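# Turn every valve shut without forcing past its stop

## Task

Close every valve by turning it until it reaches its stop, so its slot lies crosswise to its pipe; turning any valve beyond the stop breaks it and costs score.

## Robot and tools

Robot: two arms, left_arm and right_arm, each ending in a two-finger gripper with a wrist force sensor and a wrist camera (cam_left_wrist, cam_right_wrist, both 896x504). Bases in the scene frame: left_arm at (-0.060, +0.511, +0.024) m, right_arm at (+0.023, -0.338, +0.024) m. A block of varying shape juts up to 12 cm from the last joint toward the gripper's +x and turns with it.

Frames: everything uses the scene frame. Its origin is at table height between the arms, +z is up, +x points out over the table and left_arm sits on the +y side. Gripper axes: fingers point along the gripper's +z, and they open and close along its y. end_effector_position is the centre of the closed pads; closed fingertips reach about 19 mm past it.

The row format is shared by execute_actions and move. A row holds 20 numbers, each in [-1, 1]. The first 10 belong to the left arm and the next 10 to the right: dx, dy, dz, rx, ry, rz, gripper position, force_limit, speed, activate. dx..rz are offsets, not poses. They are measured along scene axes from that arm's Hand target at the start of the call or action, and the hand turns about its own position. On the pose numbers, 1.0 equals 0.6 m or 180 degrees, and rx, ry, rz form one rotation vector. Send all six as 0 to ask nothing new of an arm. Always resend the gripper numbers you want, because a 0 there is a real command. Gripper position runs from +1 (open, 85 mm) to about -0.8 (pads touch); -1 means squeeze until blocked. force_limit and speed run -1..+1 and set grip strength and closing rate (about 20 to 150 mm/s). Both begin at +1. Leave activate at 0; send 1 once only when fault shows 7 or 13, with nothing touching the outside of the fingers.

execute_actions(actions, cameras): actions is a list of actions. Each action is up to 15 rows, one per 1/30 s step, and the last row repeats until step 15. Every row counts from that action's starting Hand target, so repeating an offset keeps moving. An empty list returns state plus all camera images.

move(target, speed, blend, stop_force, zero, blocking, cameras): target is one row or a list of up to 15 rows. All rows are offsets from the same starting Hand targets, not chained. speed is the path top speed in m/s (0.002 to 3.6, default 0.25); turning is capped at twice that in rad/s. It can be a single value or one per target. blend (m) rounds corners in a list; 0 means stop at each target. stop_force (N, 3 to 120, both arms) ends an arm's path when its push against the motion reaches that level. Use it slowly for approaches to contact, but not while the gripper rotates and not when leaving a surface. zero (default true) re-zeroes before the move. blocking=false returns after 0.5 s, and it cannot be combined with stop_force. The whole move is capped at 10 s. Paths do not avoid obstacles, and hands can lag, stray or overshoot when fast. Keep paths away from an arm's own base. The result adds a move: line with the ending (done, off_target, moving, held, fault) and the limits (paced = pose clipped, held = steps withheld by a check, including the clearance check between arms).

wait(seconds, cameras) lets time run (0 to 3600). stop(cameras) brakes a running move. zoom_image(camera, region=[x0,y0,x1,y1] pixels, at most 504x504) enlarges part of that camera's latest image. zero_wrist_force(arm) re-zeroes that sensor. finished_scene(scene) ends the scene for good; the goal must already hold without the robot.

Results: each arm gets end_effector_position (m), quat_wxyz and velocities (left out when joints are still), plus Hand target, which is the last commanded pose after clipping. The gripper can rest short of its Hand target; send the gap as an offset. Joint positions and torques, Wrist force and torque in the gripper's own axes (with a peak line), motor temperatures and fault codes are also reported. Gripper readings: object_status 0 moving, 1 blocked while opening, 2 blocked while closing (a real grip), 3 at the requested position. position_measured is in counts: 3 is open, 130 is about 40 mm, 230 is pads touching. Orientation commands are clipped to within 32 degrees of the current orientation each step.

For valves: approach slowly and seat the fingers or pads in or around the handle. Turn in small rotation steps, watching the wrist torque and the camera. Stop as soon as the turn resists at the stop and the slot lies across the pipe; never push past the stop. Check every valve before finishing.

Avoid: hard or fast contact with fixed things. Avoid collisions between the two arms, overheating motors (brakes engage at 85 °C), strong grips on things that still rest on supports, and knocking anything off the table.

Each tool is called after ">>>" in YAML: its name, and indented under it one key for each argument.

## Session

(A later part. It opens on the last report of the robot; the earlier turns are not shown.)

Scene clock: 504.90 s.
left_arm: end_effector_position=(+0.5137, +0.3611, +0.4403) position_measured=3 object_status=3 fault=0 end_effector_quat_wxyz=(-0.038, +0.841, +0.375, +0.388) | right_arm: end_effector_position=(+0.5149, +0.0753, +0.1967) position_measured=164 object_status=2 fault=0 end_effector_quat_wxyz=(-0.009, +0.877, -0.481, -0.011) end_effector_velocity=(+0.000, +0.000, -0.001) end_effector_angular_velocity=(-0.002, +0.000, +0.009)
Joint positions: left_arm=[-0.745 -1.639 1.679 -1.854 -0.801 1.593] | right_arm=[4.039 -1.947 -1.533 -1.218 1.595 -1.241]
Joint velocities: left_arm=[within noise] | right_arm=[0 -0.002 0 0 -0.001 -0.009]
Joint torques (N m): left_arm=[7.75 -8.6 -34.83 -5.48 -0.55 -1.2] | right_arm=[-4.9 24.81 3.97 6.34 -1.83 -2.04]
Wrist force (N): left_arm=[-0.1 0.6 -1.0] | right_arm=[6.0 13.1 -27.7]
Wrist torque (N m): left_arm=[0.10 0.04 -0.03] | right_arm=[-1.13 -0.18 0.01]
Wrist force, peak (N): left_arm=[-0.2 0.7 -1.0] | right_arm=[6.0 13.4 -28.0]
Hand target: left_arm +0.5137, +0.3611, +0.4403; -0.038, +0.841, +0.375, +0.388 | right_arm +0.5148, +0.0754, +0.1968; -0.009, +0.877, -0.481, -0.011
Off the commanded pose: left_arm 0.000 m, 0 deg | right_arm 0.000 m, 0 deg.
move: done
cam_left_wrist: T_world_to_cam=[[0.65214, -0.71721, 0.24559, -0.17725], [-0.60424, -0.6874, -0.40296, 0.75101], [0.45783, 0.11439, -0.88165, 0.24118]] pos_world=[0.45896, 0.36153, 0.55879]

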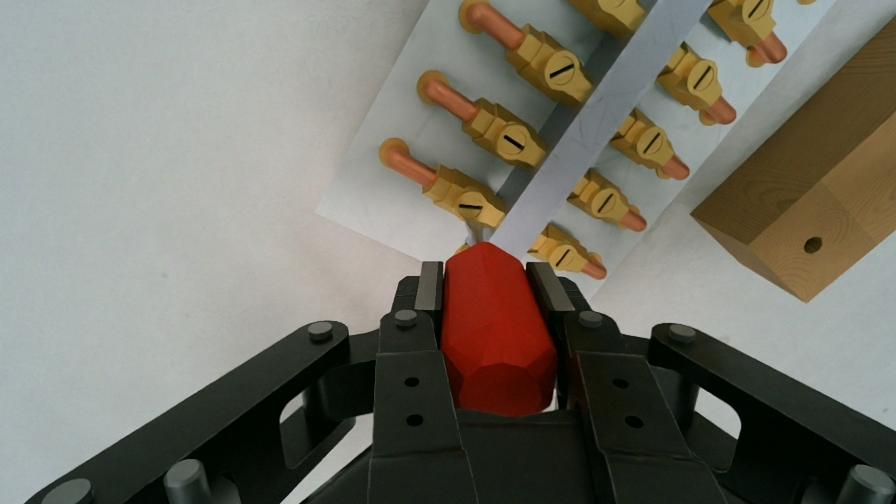

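>>> move:
  target: [0,0,0,0,0,0,1,1,1,0,0,0,0.008,0,0,0,-0.98,0.5,-1,0]
  speed: 0.1
  cameras: ["cam_left_wrist"]

>>> zoom_image:
  camera: "cam_left_wrist"
  region: [450, 180, 550, 250]

Scene clock: 506.17 s.
left_arm: end_effector_position=(+0.5137, +0.3611, +0.4403) position_measured=3 object_status=3 fault=0 end_effector_quat_wxyz=(-0.038, +0.841, +0.375, +0.388) | right_arm: end_effector_position=(+0.5149, +0.0754, +0.2018) position_measured=164 object_status=2 fault=0 end_effector_quat_wxyz=(-0.009, +0.877, -0.481, -0.010)
Joint positions: left_arm=[-0.745 -1.639 1.679 -1.854 -0.801 1.593] | right_arm=[4.039 -1.943 -1.525 -1.23 1.595 -1.241]
Joint torques (N m): left_arm=[7.75 -8.51 -35.01 -5.52 -0.5 -1.22] | right_arm=[14.4 41 7.43 5.94 -0.86 -2.02]
Wrist force (N): left_arm=[0.1 0.5 -0.4] | right_arm=[3.9 -0.1 -0.7]
Wrist torque (N m): left_arm=[0.09 0.02 -0.02] | right_arm=[0.01 -0.61 -0.01]
Wrist force, peak (N): left_arm=[0.5 0.8 -0.8] | right_arm=[5.8 13.6 -28.3]
Hand target: left_arm +0.5137, +0.3611, +0.4403; -0.038, +0.841, +0.375, +0.388 | right_arm +0.5148, +0.0754, +0.2016; -0.009, +0.877, -0.481, -0.011
Off the commanded pose: left_arm 0.000 m, 0 deg | right_arm 0.000 m, 0 deg.
move: done
cam_left_wrist: T_world_to_cam=[[0.65214, -0.71721, 0.24559, -0.17725], [-0.60424, -0.6874, -0.40296, 0.75101], [0.45783, 0.11439, -0.88165, 0.24118]] pos_world=[0.45896, 0.36153, 0.55879]

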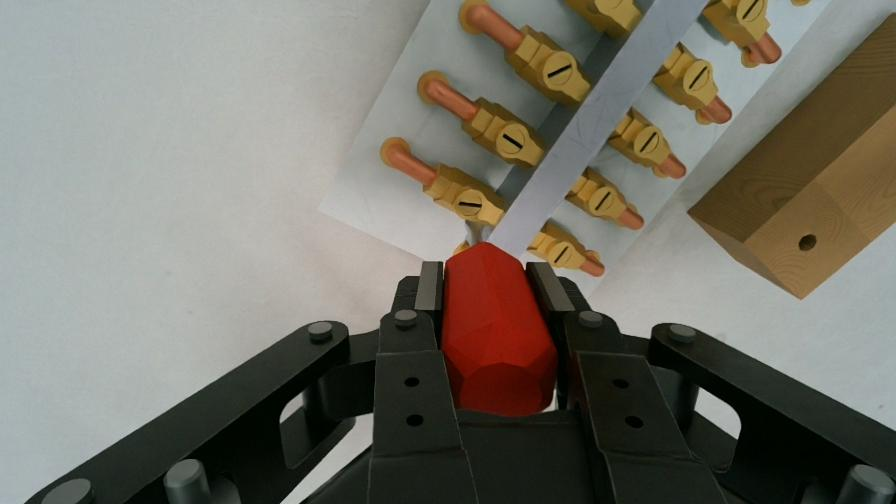

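Scaled by 5.040 from the camera's image (finer frame: 1280x720).

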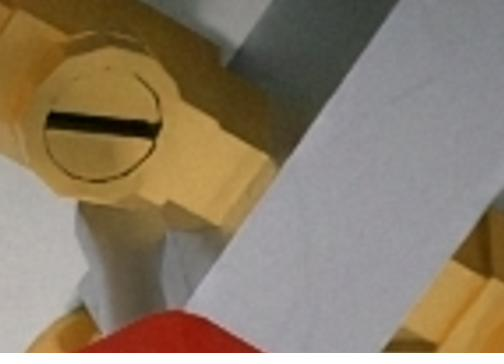

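>>> move:
  target: [0,0,0,0,0,0,1,1,1,0,0.0088,-0.0092,0,0,0,0,-0.98,0.5,-1,0]
  speed: 0.02
  cameras: ["cam_left_wrist"]

>>> zoom_image:
  camera: "cam_left_wrist"
  region: [450, 180, 550, 250]

Scene clock: 511.33 s.
left_arm: end_effector_position=(+0.5137, +0.3611, +0.4403) position_measured=3 object_status=3 fault=0 end_effector_quat_wxyz=(-0.038, +0.841, +0.375, +0.388) | right_arm: end_effector_position=(+0.5202, +0.0697, +0.2016) position_measured=164 object_status=2 fault=0 end_effector_quat_wxyz=(-0.009, +0.877, -0.481, -0.011)
Joint positions: left_arm=[-0.745 -1.639 1.679 -1.854 -0.801 1.593] | right_arm=[4.026 -1.944 -1.523 -1.231 1.595 -1.253]
Joint torques (N m): left_arm=[7.33 -8.34 -35.21 -5.45 -0.54 -1.15] | right_arm=[10.89 23.78 37.13 0.3 1.91 1.78]
Wrist force (N): left_arm=[-0.1 0.7 -0.7] | right_arm=[4.2 0.3 -0.7]
Wrist torque (N m): left_arm=[0.12 0.04 -0.02] | right_arm=[0.08 -0.65 -0.02]
Wrist force, peak (N): left_arm=[0.2 0.8 -0.9] | right_arm=[4.3 -0.1 -0.8]
Hand target: left_arm +0.5137, +0.3611, +0.4403; -0.038, +0.841, +0.375, +0.388 | right_arm +0.5201, +0.0698, +0.2016; -0.009, +0.877, -0.481, -0.011
Off the commanded pose: left_arm 0.000 m, 0 deg | right_arm 0.000 m, 0 deg.
move: done
cam_left_wrist: T_world_to_cam=[[0.65214, -0.71721, 0.24559, -0.17725], [-0.60424, -0.6874, -0.40296, 0.75101], [0.45783, 0.11439, -0.88165, 0.24118]] pos_world=[0.45896, 0.36153, 0.55879]

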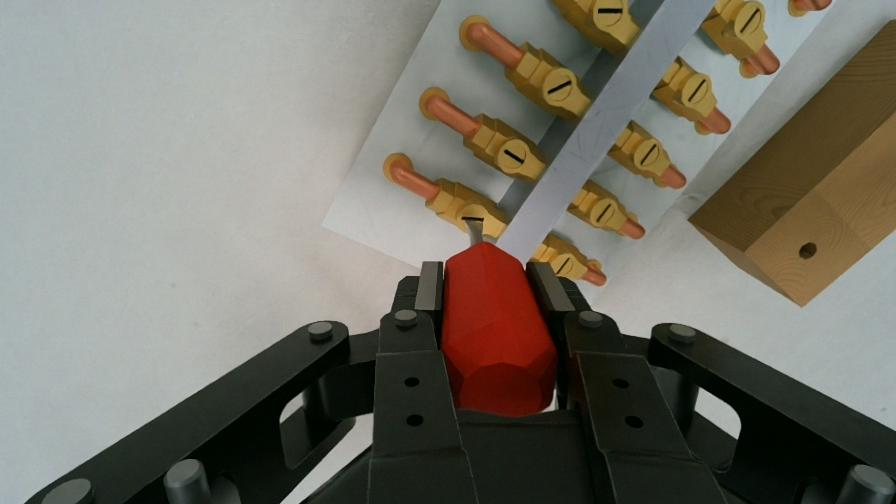

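Scaled by 5.040 from the camera's image (finer frame: 1280x720).

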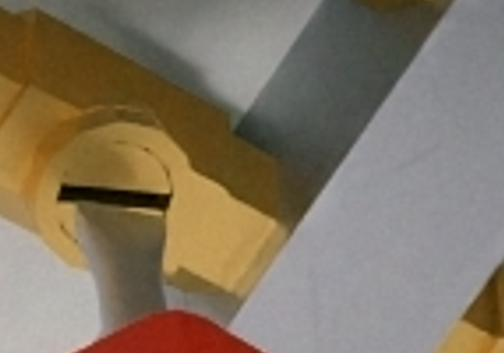

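>>> move:
  target: [0,0,0,0,0,0,1,1,1,0,0,0,-0.01,0,0,0,-0.98,0.5,-1,0]
  speed: 0.02
  stop_force: 10
  cameras: ["cam_left_wrist"]

>>> zoom_image:
  camera: "cam_left_wrist"
  region: [450, 190, 500, 240]

Scene clock: 513.67 s.
left_arm: end_effector_position=(+0.5137, +0.3611, +0.4403) position_measured=3 object_status=3 fault=0 end_effector_quat_wxyz=(-0.038, +0.841, +0.375, +0.388) | right_arm: end_effector_position=(+0.5201, +0.0699, +0.1981) position_measured=164 object_status=2 fault=0 end_effector_quat_wxyz=(-0.009, +0.877, -0.481, -0.011)
Joint positions: left_arm=[-0.745 -1.639 1.679 -1.854 -0.801 1.593] | right_arm=[4.027 -1.947 -1.528 -1.223 1.595 -1.253]
Joint torques (N m): left_arm=[7.18 -8.68 -35.22 -5.48 -0.48 -1.14] | right_arm=[14.95 59.72 34.23 0.24 1.83 2.02]
Wrist force (N): left_arm=[-0.2 0.3 -0.7] | right_arm=[4.5 2.7 -10.7]
Wrist torque (N m): left_arm=[0.05 0.07 -0.03] | right_arm=[-0.21 -0.55 -0.01]
Wrist force, peak (N): left_arm=[0.0 0.9 -1.1] | right_arm=[4.9 6.7 -20.1]
Hand target: left_arm +0.5137, +0.3611, +0.4403; -0.038, +0.841, +0.375, +0.388 | right_arm +0.5201, +0.0699, +0.1982; -0.009, +0.877, -0.481, -0.011 (not the last commanded pose)
Off the commanded pose: left_arm 0.000 m, 0 deg | right_arm 0.003 m, 0 deg.
move: contact (right_arm)
cam_left_wrist: T_world_to_cam=[[0.65214, -0.71721, 0.24559, -0.17725], [-0.60424, -0.6874, -0.40296, 0.75101], [0.45783, 0.11439, -0.88165, 0.24118]] pos_world=[0.45896, 0.36153, 0.55879]

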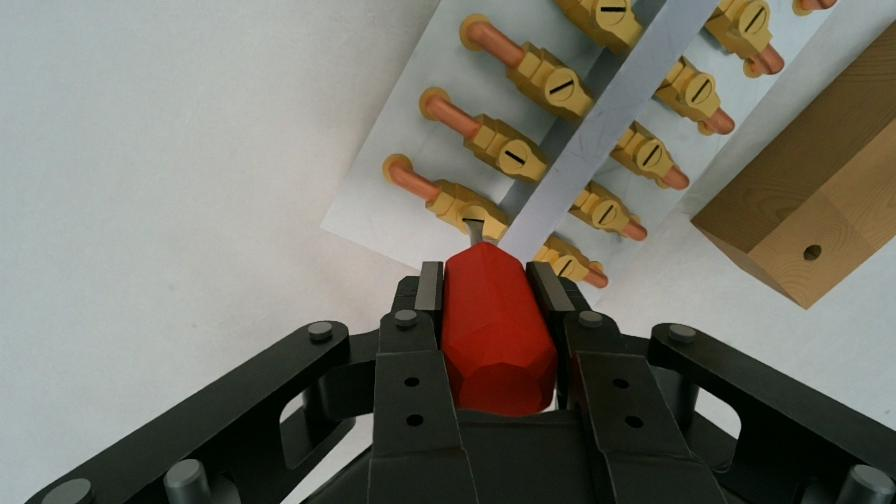

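Scaled by 10.080 from the camera's image (finer frame: 1280x720).

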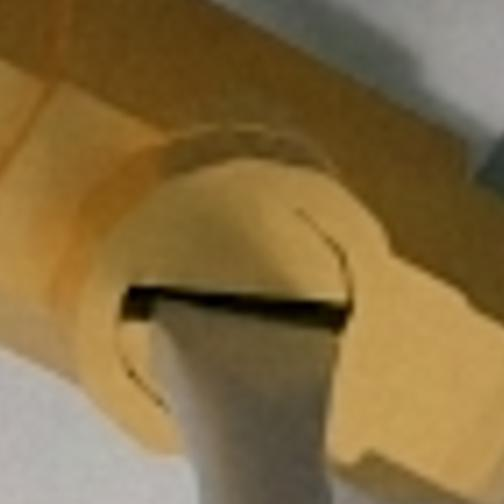

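>>> move:
  target:
    - [0,0,0,0,0,0,1,1,1,0,0,0,0.003,0,0,0,-0.98,0.5,-1,0]
    - [0,0,0,0,0,0,1,1,1,0,0.0007,-0.0012,0.003,0,0,0,-0.98,0.5,-1,0]
  speed: 0.02
  cameras: ["cam_left_wrist"]

>>> zoom_image:
  camera: "cam_left_wrist"
  region: [450, 190, 500, 240]

>>> move:
  target: [0,0,0,0,0,0,1,1,1,0,0,0,-0.012,0,0,0,-0.98,0.5,-1,0]
  speed: 0.01
  stop_force: 12

>>> move:
  target:
    - [0,0,0,0,0,0,1,1,1,0,0,0,0,0,0,-0.022,-0.98,0.5,-1,0]
    - [0,0,0,0,0,0,1,1,1,0,0,0,0,0,0,0.022,-0.98,0.5,-1,0]
    - [0,0,0,0,0,0,1,1,1,0,0,0,0,0,0,0,-0.98,0.5,-1,0]
  speed: 0.06
  cameras: ["cam_left_wrist"]

>>> zoom_image:
  camera: "cam_left_wrist"
  region: [450, 190, 500, 240]

Scene clock: 516.07 s.
left_arm: end_effector_position=(+0.5137, +0.3611, +0.4403) position_measured=3 object_status=3 fault=0 end_effector_quat_wxyz=(-0.038, +0.841, +0.375, +0.388) | right_arm: end_effector_position=(+0.5205, +0.0692, +0.2000) position_measured=164 object_status=2 fault=0 end_effector_quat_wxyz=(-0.009, +0.877, -0.480, -0.011)
Joint positions: left_arm=[-0.745 -1.639 1.679 -1.854 -0.801 1.593] | right_arm=[4.025 -1.945 -1.526 -1.227 1.595 -1.254]
Joint torques (N m): left_arm=[7.02 -9.01 -34.6 -5.5 -0.47 -1.18] | right_arm=[-12.56 68.07 8.46 5.94 1.95 -1.9]
Wrist force (N): left_arm=[0.1 0.5 -0.5] | right_arm=[3.7 -0.2 -0.5]
Wrist torque (N m): left_arm=[0.08 0.02 -0.02] | right_arm=[0.00 -0.58 -0.01]
Wrist force, peak (N): left_arm=[0.1 0.9 -0.9] | right_arm=[4.8 2.9 -11.0]
Hand target: left_arm +0.5137, +0.3611, +0.4403; -0.038, +0.841, +0.375, +0.388 | right_arm +0.5205, +0.0691, +0.2000; -0.009, +0.877, -0.481, -0.011
Off the commanded pose: left_arm 0.000 m, 0 deg | right_arm 0.000 m, 0 deg.
move: done
cam_left_wrist: T_world_to_cam=[[0.65214, -0.71721, 0.24559, -0.17725], [-0.60424, -0.6874, -0.40296, 0.75101], [0.45783, 0.11439, -0.88165, 0.24118]] pos_world=[0.45896, 0.36153, 0.55879]

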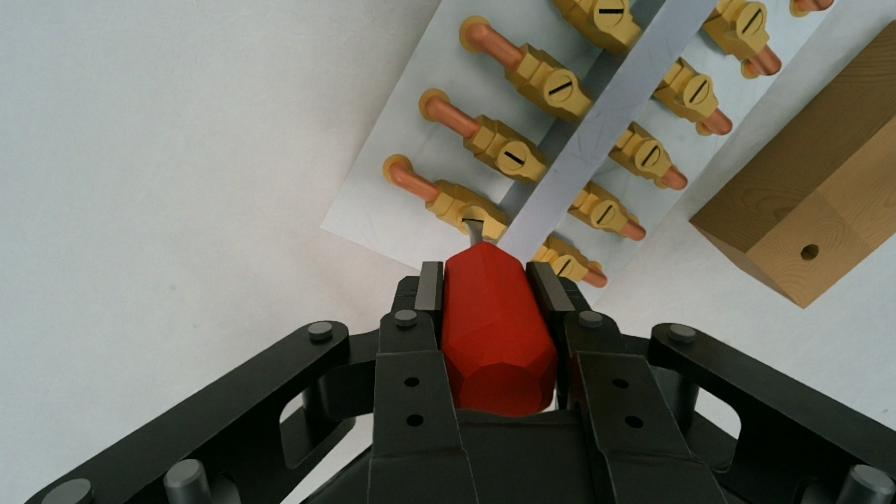

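Scaled by 10.080 from the camera's image (finer frame: 1280x720).

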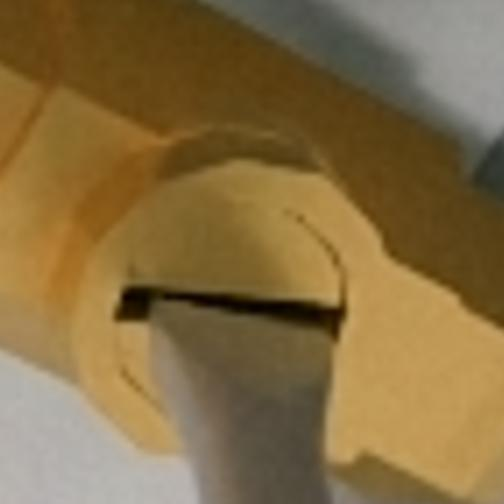

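Scene clock: 517.80 s.
left_arm: end_effector_position=(+0.5137, +0.3611, +0.4403) position_measured=3 object_status=3 fault=0 end_effector_quat_wxyz=(-0.038, +0.841, +0.375, +0.388) | right_arm: end_effector_position=(+0.5206, +0.0691, +0.1959) position_measured=164 object_status=2 fault=0 end_effector_quat_wxyz=(-0.009, +0.877, -0.481, -0.011)
Joint positions: left_arm=[-0.745 -1.639 1.679 -1.854 -0.801 1.593] | right_arm=[4.025 -1.948 -1.532 -1.217 1.595 -1.254]
Joint torques (N m): left_arm=[7.57 -8.87 -35.19 -5.45 -0.41 -1.18] | right_arm=[-9.99 61.27 34.08 -0.13 2.07 -0.09]
Wrist force (N): left_arm=[0.1 0.9 -0.9] | right_arm=[3.7 1.5 -9.9]
Wrist torque (N m): left_arm=[0.14 0.02 -0.03] | right_arm=[-0.12 -0.59 -0.14]
Wrist force, peak (N): left_arm=[0.1 0.9 -0.9] | right_arm=[4.2 5.1 -18.5]
Hand target: left_arm +0.5137, +0.3611, +0.4403; -0.038, +0.841, +0.375, +0.388 | right_arm +0.5206, +0.0691, +0.1959; -0.009, +0.877, -0.481, -0.011 (not the last commanded pose)
Off the commanded pose: left_arm 0.000 m, 0 deg | right_arm 0.003 m, 0 deg.
move: contact (right_arm)

Scene clock: 520.67 s.
left_arm: end_effector_position=(+0.5137, +0.3611, +0.4403) position_measured=3 object_status=3 fault=0 end_effector_quat_wxyz=(-0.038, +0.841, +0.375, +0.388) | right_arm: end_effector_position=(+0.5206, +0.0691, +0.1959) position_measured=164 object_status=2 fault=0 end_effector_quat_wxyz=(-0.009, +0.877, -0.481, -0.011) end_effector_velocity=(+0.000, +0.000, -0.001) end_effector_angular_velocity=(-0.001, +0.000, +0.006)
Joint positions: left_arm=[-0.745 -1.639 1.679 -1.854 -0.801 1.593] | right_arm=[4.025 -1.948 -1.532 -1.217 1.595 -1.254]
Joint velocities: left_arm=[within noise] | right_arm=[0 -0.001 0 0 0 -0.006]
Joint torques (N m): left_arm=[7.19 -8.56 -35.21 -5.57 -0.47 -1.12] | right_arm=[15.06 62.49 8.34 4.71 -1.75 -1.87]
Wrist force (N): left_arm=[-0.1 0.5 -0.7] | right_arm=[2.8 1.2 -7.3]
Wrist torque (N m): left_arm=[0.09 0.04 -0.03] | right_arm=[-0.08 -0.65 -0.02]
Wrist force, peak (N): left_arm=[-0.1 0.8 -1.0] | right_arm=[3.6 3.1 -12.2]
Hand target: left_arm +0.5137, +0.3611, +0.4403; -0.038, +0.841, +0.375, +0.388 | right_arm +0.5206, +0.0691, +0.1959; -0.009, +0.877, -0.481, -0.011
Off the commanded pose: left_arm 0.000 m, 0 deg | right_arm 0.000 m, 0 deg.
move: done
cam_left_wrist: T_world_to_cam=[[0.65214, -0.71721, 0.24559, -0.17725], [-0.60424, -0.6874, -0.40296, 0.75101], [0.45783, 0.11439, -0.88165, 0.24118]] pos_world=[0.45896, 0.36153, 0.55879]

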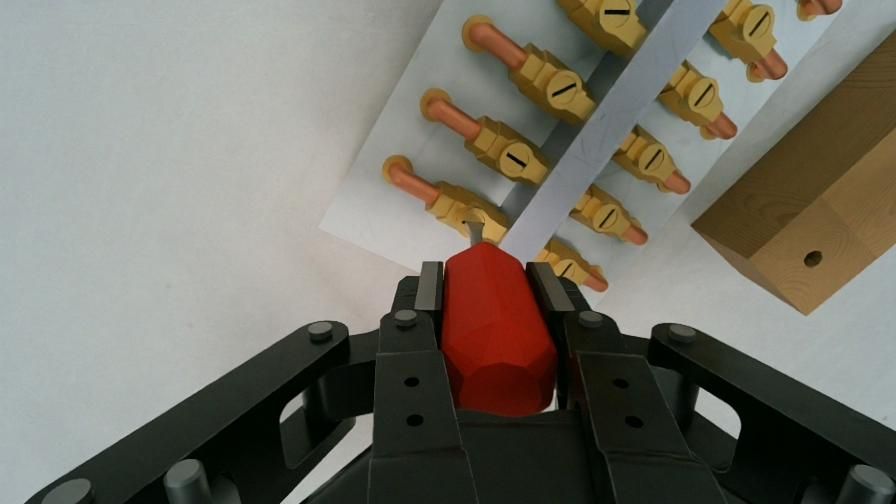

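Scaled by 10.080 from the camera's image (finer frame: 1280x720).

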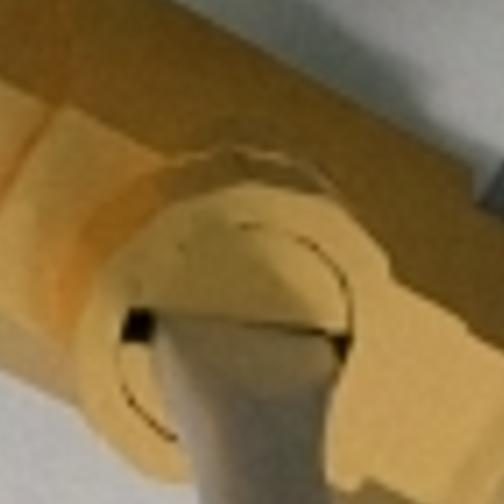

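>>> move:
  target: [0,0,0,0,0,0,1,1,1,0,0,0,-0.012,0,0,0,-0.98,0.5,-1,0]
  speed: 0.01
  stop_force: 9

>>> move:
  target:
    - [0,0,0,0,0,0,1,1,1,0,0,0,0,0,0,-0.018,-0.98,0.5,-1,0]
    - [0,0,0,0,0,0,1,1,1,0,0,0,0,0,0,0.018,-0.98,0.5,-1,0]
    - [0,0,0,0,0,0,1,1,1,0,0,0,0,0,0,0,-0.98,0.5,-1,0]
  speed: 0.06
  cameras: ["cam_left_wrist"]

>>> zoom_image:
  camera: "cam_left_wrist"
  region: [450, 190, 500, 240]

Scene clock: 522.60 s.
left_arm: end_effector_position=(+0.5137, +0.3611, +0.4403) position_measured=3 object_status=3 fault=0 end_effector_quat_wxyz=(-0.038, +0.841, +0.375, +0.388) | right_arm: end_effector_position=(+0.5205, +0.0691, +0.1956) position_measured=164 object_status=2 fault=0 end_effector_quat_wxyz=(-0.010, +0.877, -0.481, -0.010)
Joint positions: left_arm=[-0.745 -1.639 1.679 -1.854 -0.801 1.593] | right_arm=[4.025 -1.948 -1.533 -1.216 1.595 -1.254]
Joint torques (N m): left_arm=[7.41 -8.41 -34.82 -5.54 -0.46 -1.18] | right_arm=[14.86 54.79 33.27 -0.03 -1.06 -0.65]
Wrist force (N): left_arm=[0.0 0.4 -0.6] | right_arm=[4.6 3.0 -14.4]
Wrist torque (N m): left_arm=[0.06 0.03 -0.02] | right_arm=[-0.24 -0.57 -0.01]
Wrist force, peak (N): left_arm=[-0.3 0.7 -0.9] | right_arm=[4.8 7.2 -22.6]
Hand target: left_arm +0.5137, +0.3611, +0.4403; -0.038, +0.841, +0.375, +0.388 | right_arm +0.5205, +0.0691, +0.1956; -0.010, +0.877, -0.481, -0.010 (not the last commanded pose)
Off the commanded pose: left_arm 0.000 m, 0 deg | right_arm 0.007 m, 0 deg.
move: contact (right_arm)

Scene clock: 525.03 s.
left_arm: end_effector_position=(+0.5137, +0.3611, +0.4403) position_measured=3 object_status=3 fault=0 end_effector_quat_wxyz=(-0.038, +0.841, +0.375, +0.388) | right_arm: end_effector_position=(+0.5206, +0.0691, +0.1956) position_measured=164 object_status=2 fault=0 end_effector_quat_wxyz=(-0.010, +0.877, -0.481, -0.010)
Joint positions: left_arm=[-0.745 -1.639 1.679 -1.854 -0.801 1.593] | right_arm=[4.025 -1.948 -1.533 -1.216 1.595 -1.254]
Joint torques (N m): left_arm=[7.24 -8.44 -35.18 -5.49 -0.41 -1.07] | right_arm=[15.07 55.83 5.3 5.28 -1.56 -1.98]
Wrist force (N): left_arm=[0.0 0.5 -0.9] | right_arm=[4.4 4.8 -15.9]
Wrist torque (N m): left_arm=[0.09 0.03 -0.03] | right_arm=[-0.33 -0.52 -0.02]
Wrist force, peak (N): left_arm=[0.1 0.7 -1.0] | right_arm=[5.7 5.9 -19.5]
Hand target: left_arm +0.5137, +0.3611, +0.4403; -0.038, +0.841, +0.375, +0.388 | right_arm +0.5205, +0.0691, +0.1956; -0.010, +0.877, -0.481, -0.010
Off the commanded pose: left_arm 0.000 m, 0 deg | right_arm 0.000 m, 0 deg.
move: done
cam_left_wrist: T_world_to_cam=[[0.65214, -0.71721, 0.24559, -0.17725], [-0.60424, -0.6874, -0.40296, 0.75101], [0.45783, 0.11439, -0.88165, 0.24118]] pos_world=[0.45896, 0.36153, 0.55879]

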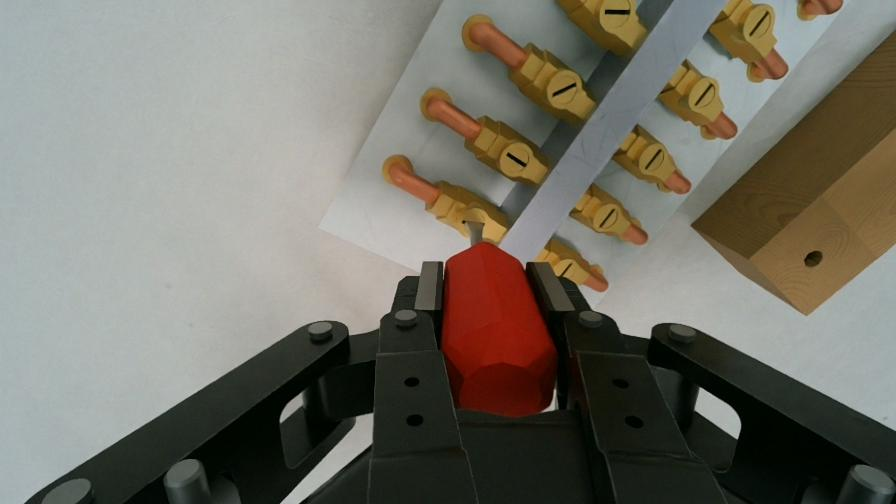

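Scaled by 10.080 from the camera's image (finer frame: 1280x720).

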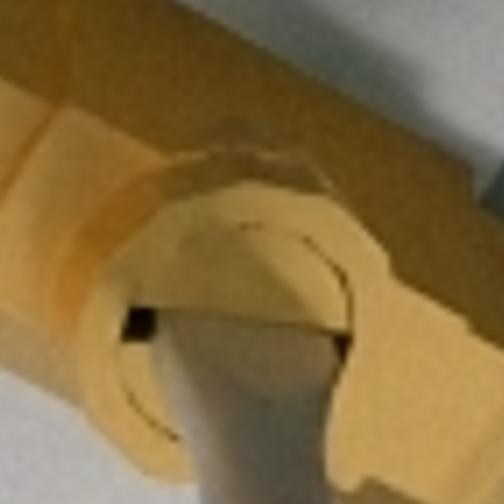

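>>> move:
  target: [0,0,0,0,0,0,1,1,1,0,-0.008,0.0096,0.0006,0,0,0,-0.98,0.5,-1,0]
  speed: 0.03

>>> move:
  target:
    - [0,0,0,0,0,0,1,1,1,0,0.0012,0.0011,0,0,0,0.111,-0.98,0.5,-1,0]
    - [0,0,0,0,0,0,1,1,1,0,0.002,0.0026,0,0,0,0.222,-0.98,0.5,-1,0]
  speed: 0.15
  blend: 0.01
  cameras: ["cam_left_wrist"]

>>> zoom_image:
  camera: "cam_left_wrist"
  region: [450, 190, 500, 240]

Scene clock: 527.03 s.
left_arm: end_effector_position=(+0.5137, +0.3611, +0.4403) position_measured=3 object_status=3 fault=0 end_effector_quat_wxyz=(-0.038, +0.841, +0.375, +0.388) | right_arm: end_effector_position=(+0.5156, +0.0750, +0.1959) position_measured=164 object_status=2 fault=0 end_effector_quat_wxyz=(-0.010, +0.877, -0.481, -0.010)
Joint positions: left_arm=[-0.745 -1.639 1.679 -1.854 -0.801 1.593] | right_arm=[4.037 -1.948 -1.533 -1.216 1.595 -1.242]
Joint torques (N m): left_arm=[7.14 -8.92 -34.65 -5.49 -0.57 -1.17] | right_arm=[-10.96 62.47 35.43 -0.12 -1.82 -1.85]
Wrist force (N): left_arm=[0.1 0.3 -0.8] | right_arm=[3.7 1.0 -7.2]
Wrist torque (N m): left_arm=[0.05 0.02 -0.03] | right_arm=[0.02 -0.68 -0.01]
Wrist force, peak (N): left_arm=[0.1 0.8 -1.0] | right_arm=[4.4 4.3 -16.0]
Hand target: left_arm +0.5137, +0.3611, +0.4403; -0.038, +0.841, +0.375, +0.388 | right_arm +0.5157, +0.0749, +0.1960; -0.010, +0.877, -0.481, -0.010
Off the commanded pose: left_arm 0.000 m, 0 deg | right_arm 0.000 m, 0 deg.
move: done

Scene clock: 529.80 s.
left_arm: end_effector_position=(+0.5137, +0.3611, +0.4403) position_measured=3 object_status=3 fault=0 end_effector_quat_wxyz=(-0.038, +0.841, +0.375, +0.388) | right_arm: end_effector_position=(+0.5170, +0.0764, +0.1960) position_measured=164 object_status=2 fault=0 end_effector_quat_wxyz=(-0.005, +0.988, -0.152, -0.013)
Joint positions: left_arm=[-0.745 -1.639 1.679 -1.854 -0.801 1.593] | right_arm=[4.035 -1.962 -1.508 -1.246 1.599 -1.942]
Joint torques (N m): left_arm=[7.4 -9.3 -34.92 -5.51 -0.6 -1.21] | right_arm=[16.33 20.63 24.15 2.13 -1.95 0.26]
Wrist force (N): left_arm=[0.3 0.6 -0.6] | right_arm=[4.5 2.1 -12.5]
Wrist torque (N m): left_arm=[0.10 -0.01 -0.03] | right_arm=[-0.33 -0.62 0.33]
Wrist force, peak (N): left_arm=[-0.1 0.8 -0.9] | right_arm=[4.2 2.0 -12.7]
Hand target: left_arm +0.5137, +0.3611, +0.4403; -0.038, +0.841, +0.375, +0.388 | right_arm +0.5169, +0.0765, +0.1960; -0.005, +0.988, -0.152, -0.013
Off the commanded pose: left_arm 0.000 m, 0 deg | right_arm 0.000 m, 0 deg.
move: done
cam_left_wrist: T_world_to_cam=[[0.65214, -0.71721, 0.24559, -0.17725], [-0.60424, -0.6874, -0.40296, 0.75101], [0.45783, 0.11439, -0.88165, 0.24118]] pos_world=[0.45896, 0.36153, 0.55879]

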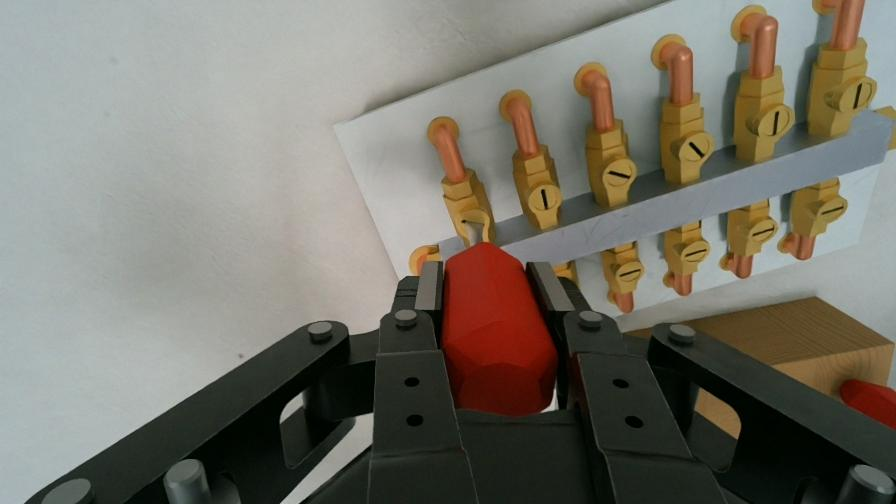

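Scaled by 10.080 from the camera's image (finer frame: 1280x720).

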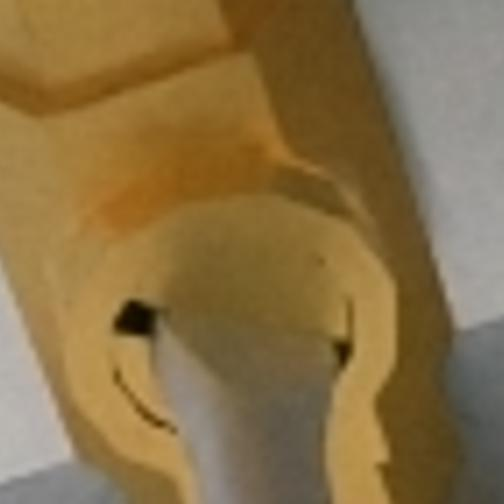

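>>> move:
  target:
    - [0,0,0,0,0,0,1,1,1,0,0.0002,0.0017,0.0003,0,0,0.111,-0.98,0.5,-1,0]
    - [0,0,0,0,0,0,1,1,1,0,0,0.0028,0.0003,0,0,0.186,-0.98,0.5,-1,0]
  speed: 0.15
  blend: 0.01

>>> move:
  target: [0,0,0,0,0,0,1,1,1,0,0,0,0,0,0,0.0083,-0.98,0.5,-1,0]
  speed: 0.1
  cameras: ["cam_left_wrist"]

>>> zoom_image:
  camera: "cam_left_wrist"
  region: [450, 190, 500, 240]

Scene clock: 533.23 s.
left_arm: end_effector_position=(+0.5137, +0.3611, +0.4403) position_measured=3 object_status=3 fault=0 end_effector_quat_wxyz=(-0.038, +0.841, +0.375, +0.388) | right_arm: end_effector_position=(+0.5169, +0.0781, +0.1962) position_measured=164 object_status=2 fault=0 end_effector_quat_wxyz=(-0.001, +0.990, +0.139, -0.014)
Joint positions: left_arm=[-0.745 -1.639 1.679 -1.854 -0.801 1.593] | right_arm=[4.04 -1.971 -1.49 -1.27 1.592 -2.522]
Joint torques (N m): left_arm=[7.39 -8.82 -35.25 -5.52 -0.56 -1.18] | right_arm=[10.31 18.21 23.53 -0.06 0.5 0.11]
Wrist force (N): left_arm=[0.2 0.2 -0.9] | right_arm=[8.7 -2.5 -11.8]
Wrist torque (N m): left_arm=[0.03 0.01 -0.02] | right_arm=[0.08 -0.22 0.39]
Wrist force, peak (N): left_arm=[-0.2 0.7 -1.2] | right_arm=[9.1 -2.5 -11.9]
Hand target: left_arm +0.5137, +0.3611, +0.4403; -0.038, +0.841, +0.375, +0.388 | right_arm +0.5169, +0.0781, +0.1961; -0.001, +0.990, +0.139, -0.014
Off the commanded pose: left_arm 0.000 m, 0 deg | right_arm 0.000 m, 0 deg.
move: done

Scene clock: 533.73 s.
left_arm: end_effector_position=(+0.5137, +0.3611, +0.4403) position_measured=3 object_status=3 fault=0 end_effector_quat_wxyz=(-0.038, +0.841, +0.375, +0.388) | right_arm: end_effector_position=(+0.5169, +0.0781, +0.1961) position_measured=164 object_status=2 fault=0 end_effector_quat_wxyz=(-0.001, +0.988, +0.152, -0.014)
Joint positions: left_arm=[-0.745 -1.639 1.679 -1.854 -0.801 1.593] | right_arm=[4.04 -1.971 -1.49 -1.271 1.592 -2.548]
Joint torques (N m): left_arm=[7.42 -8.92 -35.16 -5.61 -0.46 -1.15] | right_arm=[16.94 16.19 30.28 -1.45 -1.77 1.87]
Wrist force (N): left_arm=[0.1 0.5 -0.6] | right_arm=[8.8 -2.0 -12.1]
Wrist torque (N m): left_arm=[0.09 0.02 -0.03] | right_arm=[0.04 -0.24 0.45]
Wrist force, peak (N): left_arm=[0.3 0.9 -0.8] | right_arm=[8.7 -2.1 -12.6]
Hand target: left_arm +0.5137, +0.3611, +0.4403; -0.038, +0.841, +0.375, +0.388 | right_arm +0.5169, +0.0781, +0.1961; -0.001, +0.988, +0.152, -0.014
Off the commanded pose: left_arm 0.000 m, 0 deg | right_arm 0.000 m, 0 deg.
move: done
cam_left_wrist: T_world_to_cam=[[0.65214, -0.71721, 0.24559, -0.17725], [-0.60424, -0.6874, -0.40296, 0.75101], [0.45783, 0.11439, -0.88165, 0.24118]] pos_world=[0.45896, 0.36153, 0.55879]

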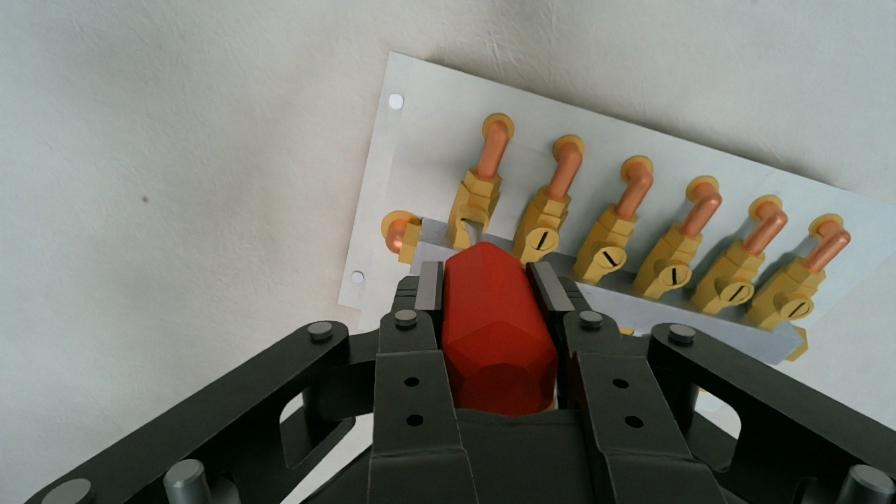

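Scaled by 10.080 from the camera's image (finer frame: 1280x720).

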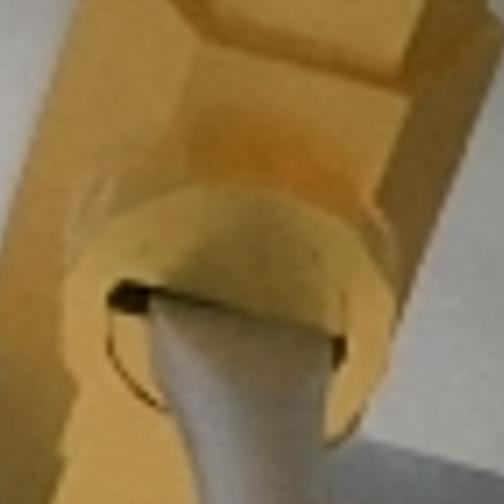

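>>> move:
  target: [0,0,0,0,0,0,1,1,1,0,0,0,0,0,0,0.0083,-0.98,0.5,-1,0]
  speed: 0.1

>>> move:
  target: [0,0,0,0,0,0,1,1,1,0,0,0,0,0,0,0.0055,-0.98,0.5,-1,0]
  speed: 0.1

Scene clock: 534.73 s.
left_arm: end_effector_position=(+0.5137, +0.3611, +0.4403) position_measured=3 object_status=3 fault=0 end_effector_quat_wxyz=(-0.038, +0.841, +0.375, +0.388) | right_arm: end_effector_position=(+0.5169, +0.0781, +0.1961) position_measured=164 object_status=2 fault=0 end_effector_quat_wxyz=(-0.001, +0.986, +0.165, -0.014)
Joint positions: left_arm=[-0.745 -1.639 1.679 -1.854 -0.801 1.593] | right_arm=[4.04 -1.971 -1.489 -1.271 1.591 -2.574]
Joint torques (N m): left_arm=[7.86 -8.57 -35.47 -5.52 -0.51 -1.15] | right_arm=[14.99 16.94 28.11 -1.29 -0.68 1.63]
Wrist force (N): left_arm=[0.2 0.3 -0.6] | right_arm=[8.5 -2.1 -11.7]
Wrist torque (N m): left_arm=[0.05 0.00 -0.03] | right_arm=[0.00 -0.15 0.88]
Wrist force, peak (N): left_arm=[0.3 0.7 -0.9] | right_arm=[8.8 -2.1 -12.5]
Hand target: left_arm +0.5137, +0.3611, +0.4403; -0.038, +0.841, +0.375, +0.388 | right_arm +0.5169, +0.0781, +0.1961; -0.001, +0.986, +0.165, -0.014
Off the commanded pose: left_arm 0.000 m, 0 deg | right_arm 0.000 m, 0 deg.
move: done

Scene clock: 535.23 s.
left_arm: end_effector_position=(+0.5137, +0.3611, +0.4403) position_measured=3 object_status=3 fault=0 end_effector_quat_wxyz=(-0.038, +0.841, +0.375, +0.388) | right_arm: end_effector_position=(+0.5169, +0.0781, +0.1961) position_measured=164 object_status=2 fault=0 end_effector_quat_wxyz=(-0.001, +0.985, +0.173, -0.014)
Joint positions: left_arm=[-0.745 -1.639 1.679 -1.854 -0.801 1.593] | right_arm=[4.04 -1.972 -1.489 -1.272 1.591 -2.591]
Joint torques (N m): left_arm=[7.49 -8.63 -35.24 -5.49 -0.48 -1.18] | right_arm=[17.12 16.32 29.19 -1.06 -1.58 1.1]
Wrist force (N): left_arm=[-0.1 0.3 -0.6] | right_arm=[8.6 -1.9 -12.1]
Wrist torque (N m): left_arm=[0.06 0.05 -0.03] | right_arm=[0.03 -0.14 1.21]
Wrist force, peak (N): left_arm=[0.2 0.9 -0.5] | right_arm=[8.7 -2.2 -12.2]
Hand target: left_arm +0.5137, +0.3611, +0.4403; -0.038, +0.841, +0.375, +0.388 | right_arm +0.5169, +0.0781, +0.1961; -0.001, +0.985, +0.173, -0.014
Off the commanded pose: left_arm 0.000 m, 0 deg | right_arm 0.000 m, 0 deg.
move: done

>>> move:
  target:
    - [0,0,0,0,0,0,1,1,1,0,0,0,0,0,0,-0.028,-0.98,0.5,-1,0]
    - [0,0,0,0,0,0,1,1,1,0,0,0,0.02,0,0,-0.03,-0.98,0.5,-1,0]
    - [0,0,0,0,0,0,1,1,1,0,0.0076,-0.068,0.02,0,0,-0.48,-0.98,0.5,-1,0]
    - [0,0,0,0,0,0,1,1,1,0,0.0082,-0.0793,0.0095,0,0,-0.494,-0.98,0.5,-1,0]
  speed: [0.1,0.1,0.2,0.03]
  blend: [0,0.002,0.002,0]
  cameras: ["cam_left_wrist"]

>>> zoom_image:
  camera: "cam_left_wrist"
  region: [450, 180, 550, 250]

Scene clock: 542.17 s.
left_arm: end_effector_position=(+0.5137, +0.3611, +0.4403) position_measured=3 object_status=3 fault=0 end_effector_quat_wxyz=(-0.038, +0.841, +0.375, +0.388) | right_arm: end_effector_position=(+0.5219, +0.0305, +0.2018) position_measured=164 object_status=2 fault=0 end_effector_quat_wxyz=(-0.011, +0.824, -0.566, -0.009) end_effector_velocity=(+0.000, +0.000, +0.001) end_effector_angular_velocity=(+0.001, -0.001, +0.005)
Joint positions: left_arm=[-0.745 -1.639 1.679 -1.854 -0.801 1.593] | right_arm=[3.984 -1.89 -1.599 -1.205 1.592 -1.094]
Joint velocities: left_arm=[within noise] | right_arm=[0 0.001 0 0 0 -0.005]
Joint torques (N m): left_arm=[7.43 -8.99 -34.86 -5.56 -0.46 -1.17] | right_arm=[-3.95 61.02 27.04 2.99 -1.74 -2.07]
Wrist force (N): left_arm=[-0.2 0.7 -0.8] | right_arm=[3.9 0.4 -1.0]
Wrist torque (N m): left_arm=[0.11 0.06 -0.03] | right_arm=[0.08 -0.60 -0.01]
Wrist force, peak (N): left_arm=[0.1 0.9 -0.9] | right_arm=[7.3 -1.2 -18.2]
Hand target: left_arm +0.5137, +0.3611, +0.4403; -0.038, +0.841, +0.375, +0.388 | right_arm +0.5219, +0.0306, +0.2018; -0.011, +0.824, -0.566, -0.009
Off the commanded pose: left_arm 0.000 m, 0 deg | right_arm 0.000 m, 0 deg.
move: done
cam_left_wrist: T_world_to_cam=[[0.65214, -0.71721, 0.24559, -0.17725], [-0.60424, -0.6874, -0.40296, 0.75101], [0.45783, 0.11439, -0.88165, 0.24118]] pos_world=[0.45896, 0.36153, 0.55879]

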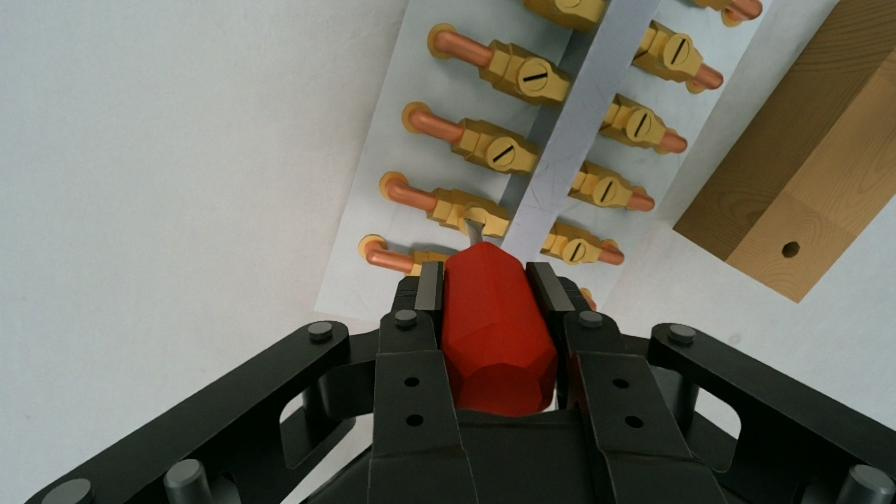

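Scaled by 5.040 from the camera's image (finer frame: 1280x720).

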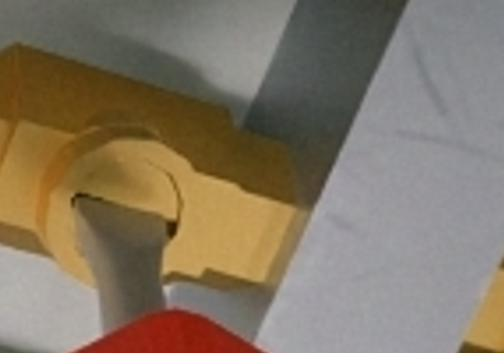

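>>> move:
  target:
    - [0,0,0,0,0,0,1,1,1,0,-0.0142,0.0167,0.002,0,0,-0.044,-0.98,0.5,-1,0]
    - [0,0,0,0,0,0,1,1,1,0,-0.0022,0.0007,-0.002,0,0,-0.044,-0.98,0.5,-1,0]
  speed: [0.06,0.02]
  cameras: ["cam_left_wrist"]

>>> zoom_image:
  camera: "cam_left_wrist"
  region: [450, 190, 500, 240]

Scene clock: 546.27 s.
left_arm: end_effector_position=(+0.5137, +0.3611, +0.4403) position_measured=3 object_status=3 fault=0 end_effector_quat_wxyz=(-0.038, +0.841, +0.375, +0.388) | right_arm: end_effector_position=(+0.5207, +0.0308, +0.2006) position_measured=164 object_status=2 fault=0 end_effector_quat_wxyz=(-0.011, +0.783, -0.622, -0.009)
Joint positions: left_arm=[-0.745 -1.639 1.679 -1.854 -0.801 1.593] | right_arm=[3.987 -1.887 -1.606 -1.197 1.589 -0.953]
Joint torques (N m): left_arm=[7.36 -8.81 -35.18 -5.59 -0.45 -1.14] | right_arm=[13.07 21.16 12.06 4.91 1.92 1.33]
Wrist force (N): left_arm=[0.2 0.2 -0.8] | right_arm=[3.5 0.7 -0.9]
Wrist torque (N m): left_arm=[0.04 -0.01 -0.03] | right_arm=[0.12 -0.55 0.10]
Wrist force, peak (N): left_arm=[0.1 0.8 -1.1] | right_arm=[4.4 0.3 -1.2]
Hand target: left_arm +0.5137, +0.3611, +0.4403; -0.038, +0.841, +0.375, +0.388 | right_arm +0.5205, +0.0310, +0.2006; -0.011, +0.783, -0.622, -0.009
Off the commanded pose: left_arm 0.000 m, 0 deg | right_arm 0.000 m, 0 deg.
move: done
cam_left_wrist: T_world_to_cam=[[0.65214, -0.71721, 0.24559, -0.17725], [-0.60424, -0.6874, -0.40296, 0.75101], [0.45783, 0.11439, -0.88165, 0.24118]] pos_world=[0.45896, 0.36153, 0.55879]

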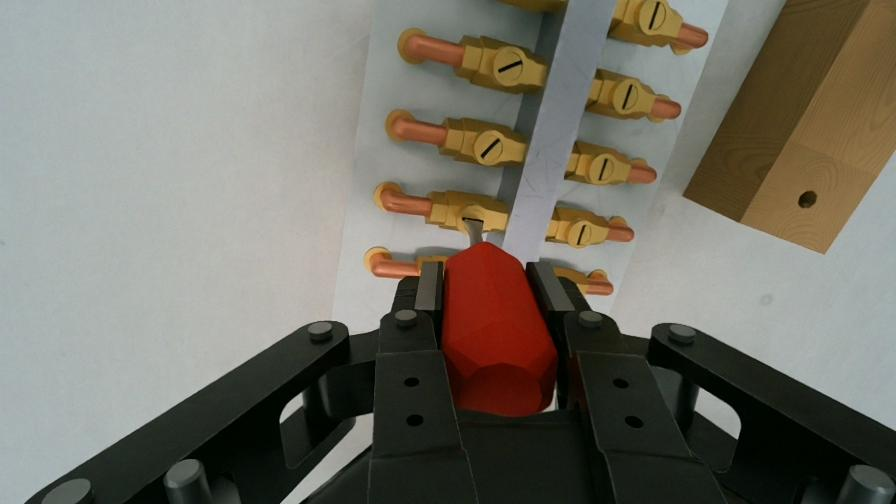

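Scaled by 10.080 from the camera's image (finer frame: 1280x720).

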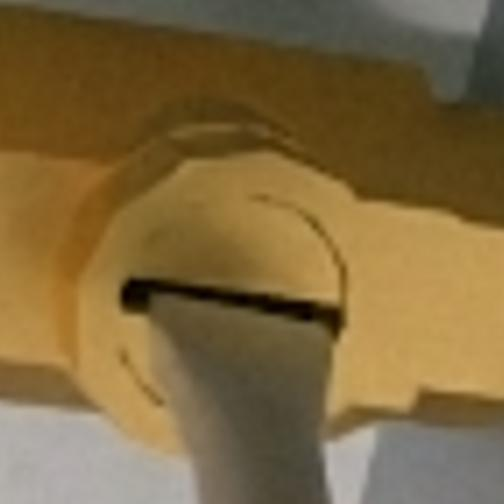

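>>> move:
  target: [0,0,0,0,0,0,1,1,1,0,0,0,-0.014,0,0,0,-0.98,0.5,-1,0]
  speed: 0.01
  stop_force: 12

>>> move:
  target:
    - [0,0,0,0,0,0,1,1,1,0,0,0,0,0,0,-0.022,-0.98,0.5,-1,0]
    - [0,0,0,0,0,0,1,1,1,0,0,0,0,0,0,0.022,-0.98,0.5,-1,0]
    - [0,0,0,0,0,0,1,1,1,0,0,0,0,0,0,0,-0.98,0.5,-1,0]
  speed: 0.06

>>> move:
  target: [0,0,0,0,0,0,1,1,1,0,0,0,-0.012,0,0,0,-0.98,0.5,-1,0]
  speed: 0.01
  stop_force: 9
  cameras: ["cam_left_wrist"]

>>> zoom_image:
  camera: "cam_left_wrist"
  region: [450, 190, 500, 240]

Scene clock: 549.83 s.
left_arm: end_effector_position=(+0.5137, +0.3611, +0.4403) position_measured=3 object_status=3 fault=0 end_effector_quat_wxyz=(-0.038, +0.841, +0.375, +0.388) | right_arm: end_effector_position=(+0.5206, +0.0310, +0.1955) position_measured=164 object_status=2 fault=0 end_effector_quat_wxyz=(-0.011, +0.783, -0.622, -0.009)
Joint positions: left_arm=[-0.745 -1.639 1.679 -1.854 -0.801 1.593] | right_arm=[3.988 -1.892 -1.614 -1.185 1.589 -0.953]
Joint torques (N m): left_arm=[7.08 -8.68 -35.06 -5.49 -0.45 -1.21] | right_arm=[15.41 56.92 33.56 -0.15 1.24 2.08]
Wrist force (N): left_arm=[-0.1 0.5 -1.1] | right_arm=[5.1 1.5 -11.6]
Wrist torque (N m): left_arm=[0.08 0.04 -0.03] | right_arm=[0.04 -0.49 0.11]
Wrist force, peak (N): left_arm=[-0.1 0.8 -1.0] | right_arm=[5.7 5.0 -19.5]
Hand target: left_arm +0.5137, +0.3611, +0.4403; -0.038, +0.841, +0.375, +0.388 | right_arm +0.5206, +0.0310, +0.1955; -0.011, +0.783, -0.622, -0.009 (not the last commanded pose)
Off the commanded pose: left_arm 0.000 m, 0 deg | right_arm 0.003 m, 0 deg.
move: contact (right_arm)

Scene clock: 552.70 s.
left_arm: end_effector_position=(+0.5137, +0.3611, +0.4403) position_measured=3 object_status=3 fault=0 end_effector_quat_wxyz=(-0.038, +0.841, +0.375, +0.388) | right_arm: end_effector_position=(+0.5206, +0.0310, +0.1955) position_measured=164 object_status=2 fault=0 end_effector_quat_wxyz=(-0.011, +0.783, -0.622, -0.009) end_effector_velocity=(+0.000, +0.000, +0.000) end_effector_angular_velocity=(+0.000, +0.000, +0.005)
Joint positions: left_arm=[-0.745 -1.639 1.679 -1.854 -0.801 1.593] | right_arm=[3.988 -1.892 -1.614 -1.185 1.589 -0.953]
Joint velocities: left_arm=[within noise] | right_arm=[0 0 0 0 0 -0.005]
Joint torques (N m): left_arm=[7.22 -8.44 -35.04 -5.5 -0.52 -1.13] | right_arm=[15.4 57.58 6.61 4.38 -1.59 -2.07]
Wrist force (N): left_arm=[0.2 0.1 -0.7] | right_arm=[3.2 2.1 -10.7]
Wrist torque (N m): left_arm=[0.01 0.01 -0.03] | right_arm=[0.03 -0.60 -0.03]
Wrist force, peak (N): left_arm=[0.2 0.7 -1.1] | right_arm=[4.3 4.0 -15.1]
Hand target: left_arm +0.5137, +0.3611, +0.4403; -0.038, +0.841, +0.375, +0.388 | right_arm +0.5206, +0.0310, +0.1955; -0.011, +0.783, -0.622, -0.009
Off the commanded pose: left_arm 0.000 m, 0 deg | right_arm 0.000 m, 0 deg.
move: done

Scene clock: 553.93 s.
left_arm: end_effector_position=(+0.5137, +0.3611, +0.4403) position_measured=3 object_status=3 fault=0 end_effector_quat_wxyz=(-0.038, +0.841, +0.375, +0.388) | right_arm: end_effector_position=(+0.5206, +0.0310, +0.1952) position_measured=164 object_status=2 fault=0 end_effector_quat_wxyz=(-0.012, +0.783, -0.622, -0.009)
Joint positions: left_arm=[-0.745 -1.639 1.679 -1.854 -0.801 1.593] | right_arm=[3.988 -1.892 -1.615 -1.183 1.589 -0.953]
Joint torques (N m): left_arm=[7.37 -8.71 -34.72 -5.48 -0.55 -1.18] | right_arm=[14.46 48.25 31.05 -0.4 -1.5 -1.55]
Wrist force (N): left_arm=[0.2 0.6 -0.8] | right_arm=[5.9 3.0 -19.1]
Wrist torque (N m): left_arm=[0.09 -0.01 -0.03] | right_arm=[-0.02 -0.35 -0.01]
Wrist force, peak (N): left_arm=[-0.2 0.8 -1.0] | right_arm=[6.8 7.3 -27.8]
Hand target: left_arm +0.5137, +0.3611, +0.4403; -0.038, +0.841, +0.375, +0.388 | right_arm +0.5206, +0.0310, +0.1952; -0.012, +0.783, -0.622, -0.009 (not the last commanded pose)
Off the commanded pose: left_arm 0.000 m, 0 deg | right_arm 0.007 m, 0 deg.
move: contact (right_arm)
cam_left_wrist: T_world_to_cam=[[0.65214, -0.71721, 0.24559, -0.17725], [-0.60424, -0.6874, -0.40296, 0.75101], [0.45783, 0.11439, -0.88165, 0.24118]] pos_world=[0.45896, 0.36153, 0.55879]

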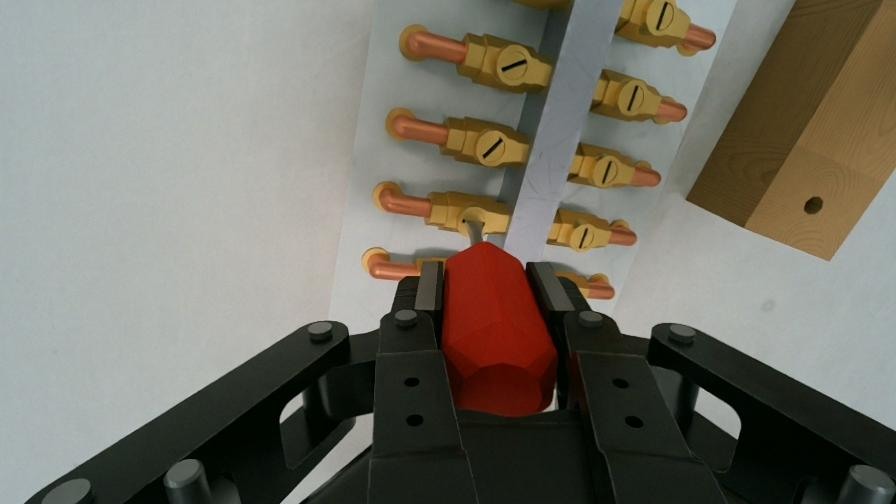

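Scaled by 10.080 from the camera's image (finer frame: 1280x720).

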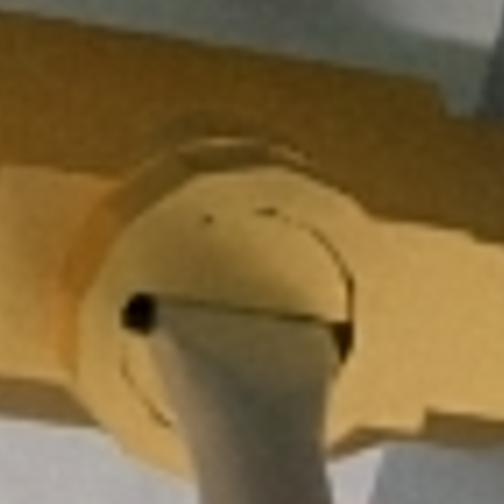

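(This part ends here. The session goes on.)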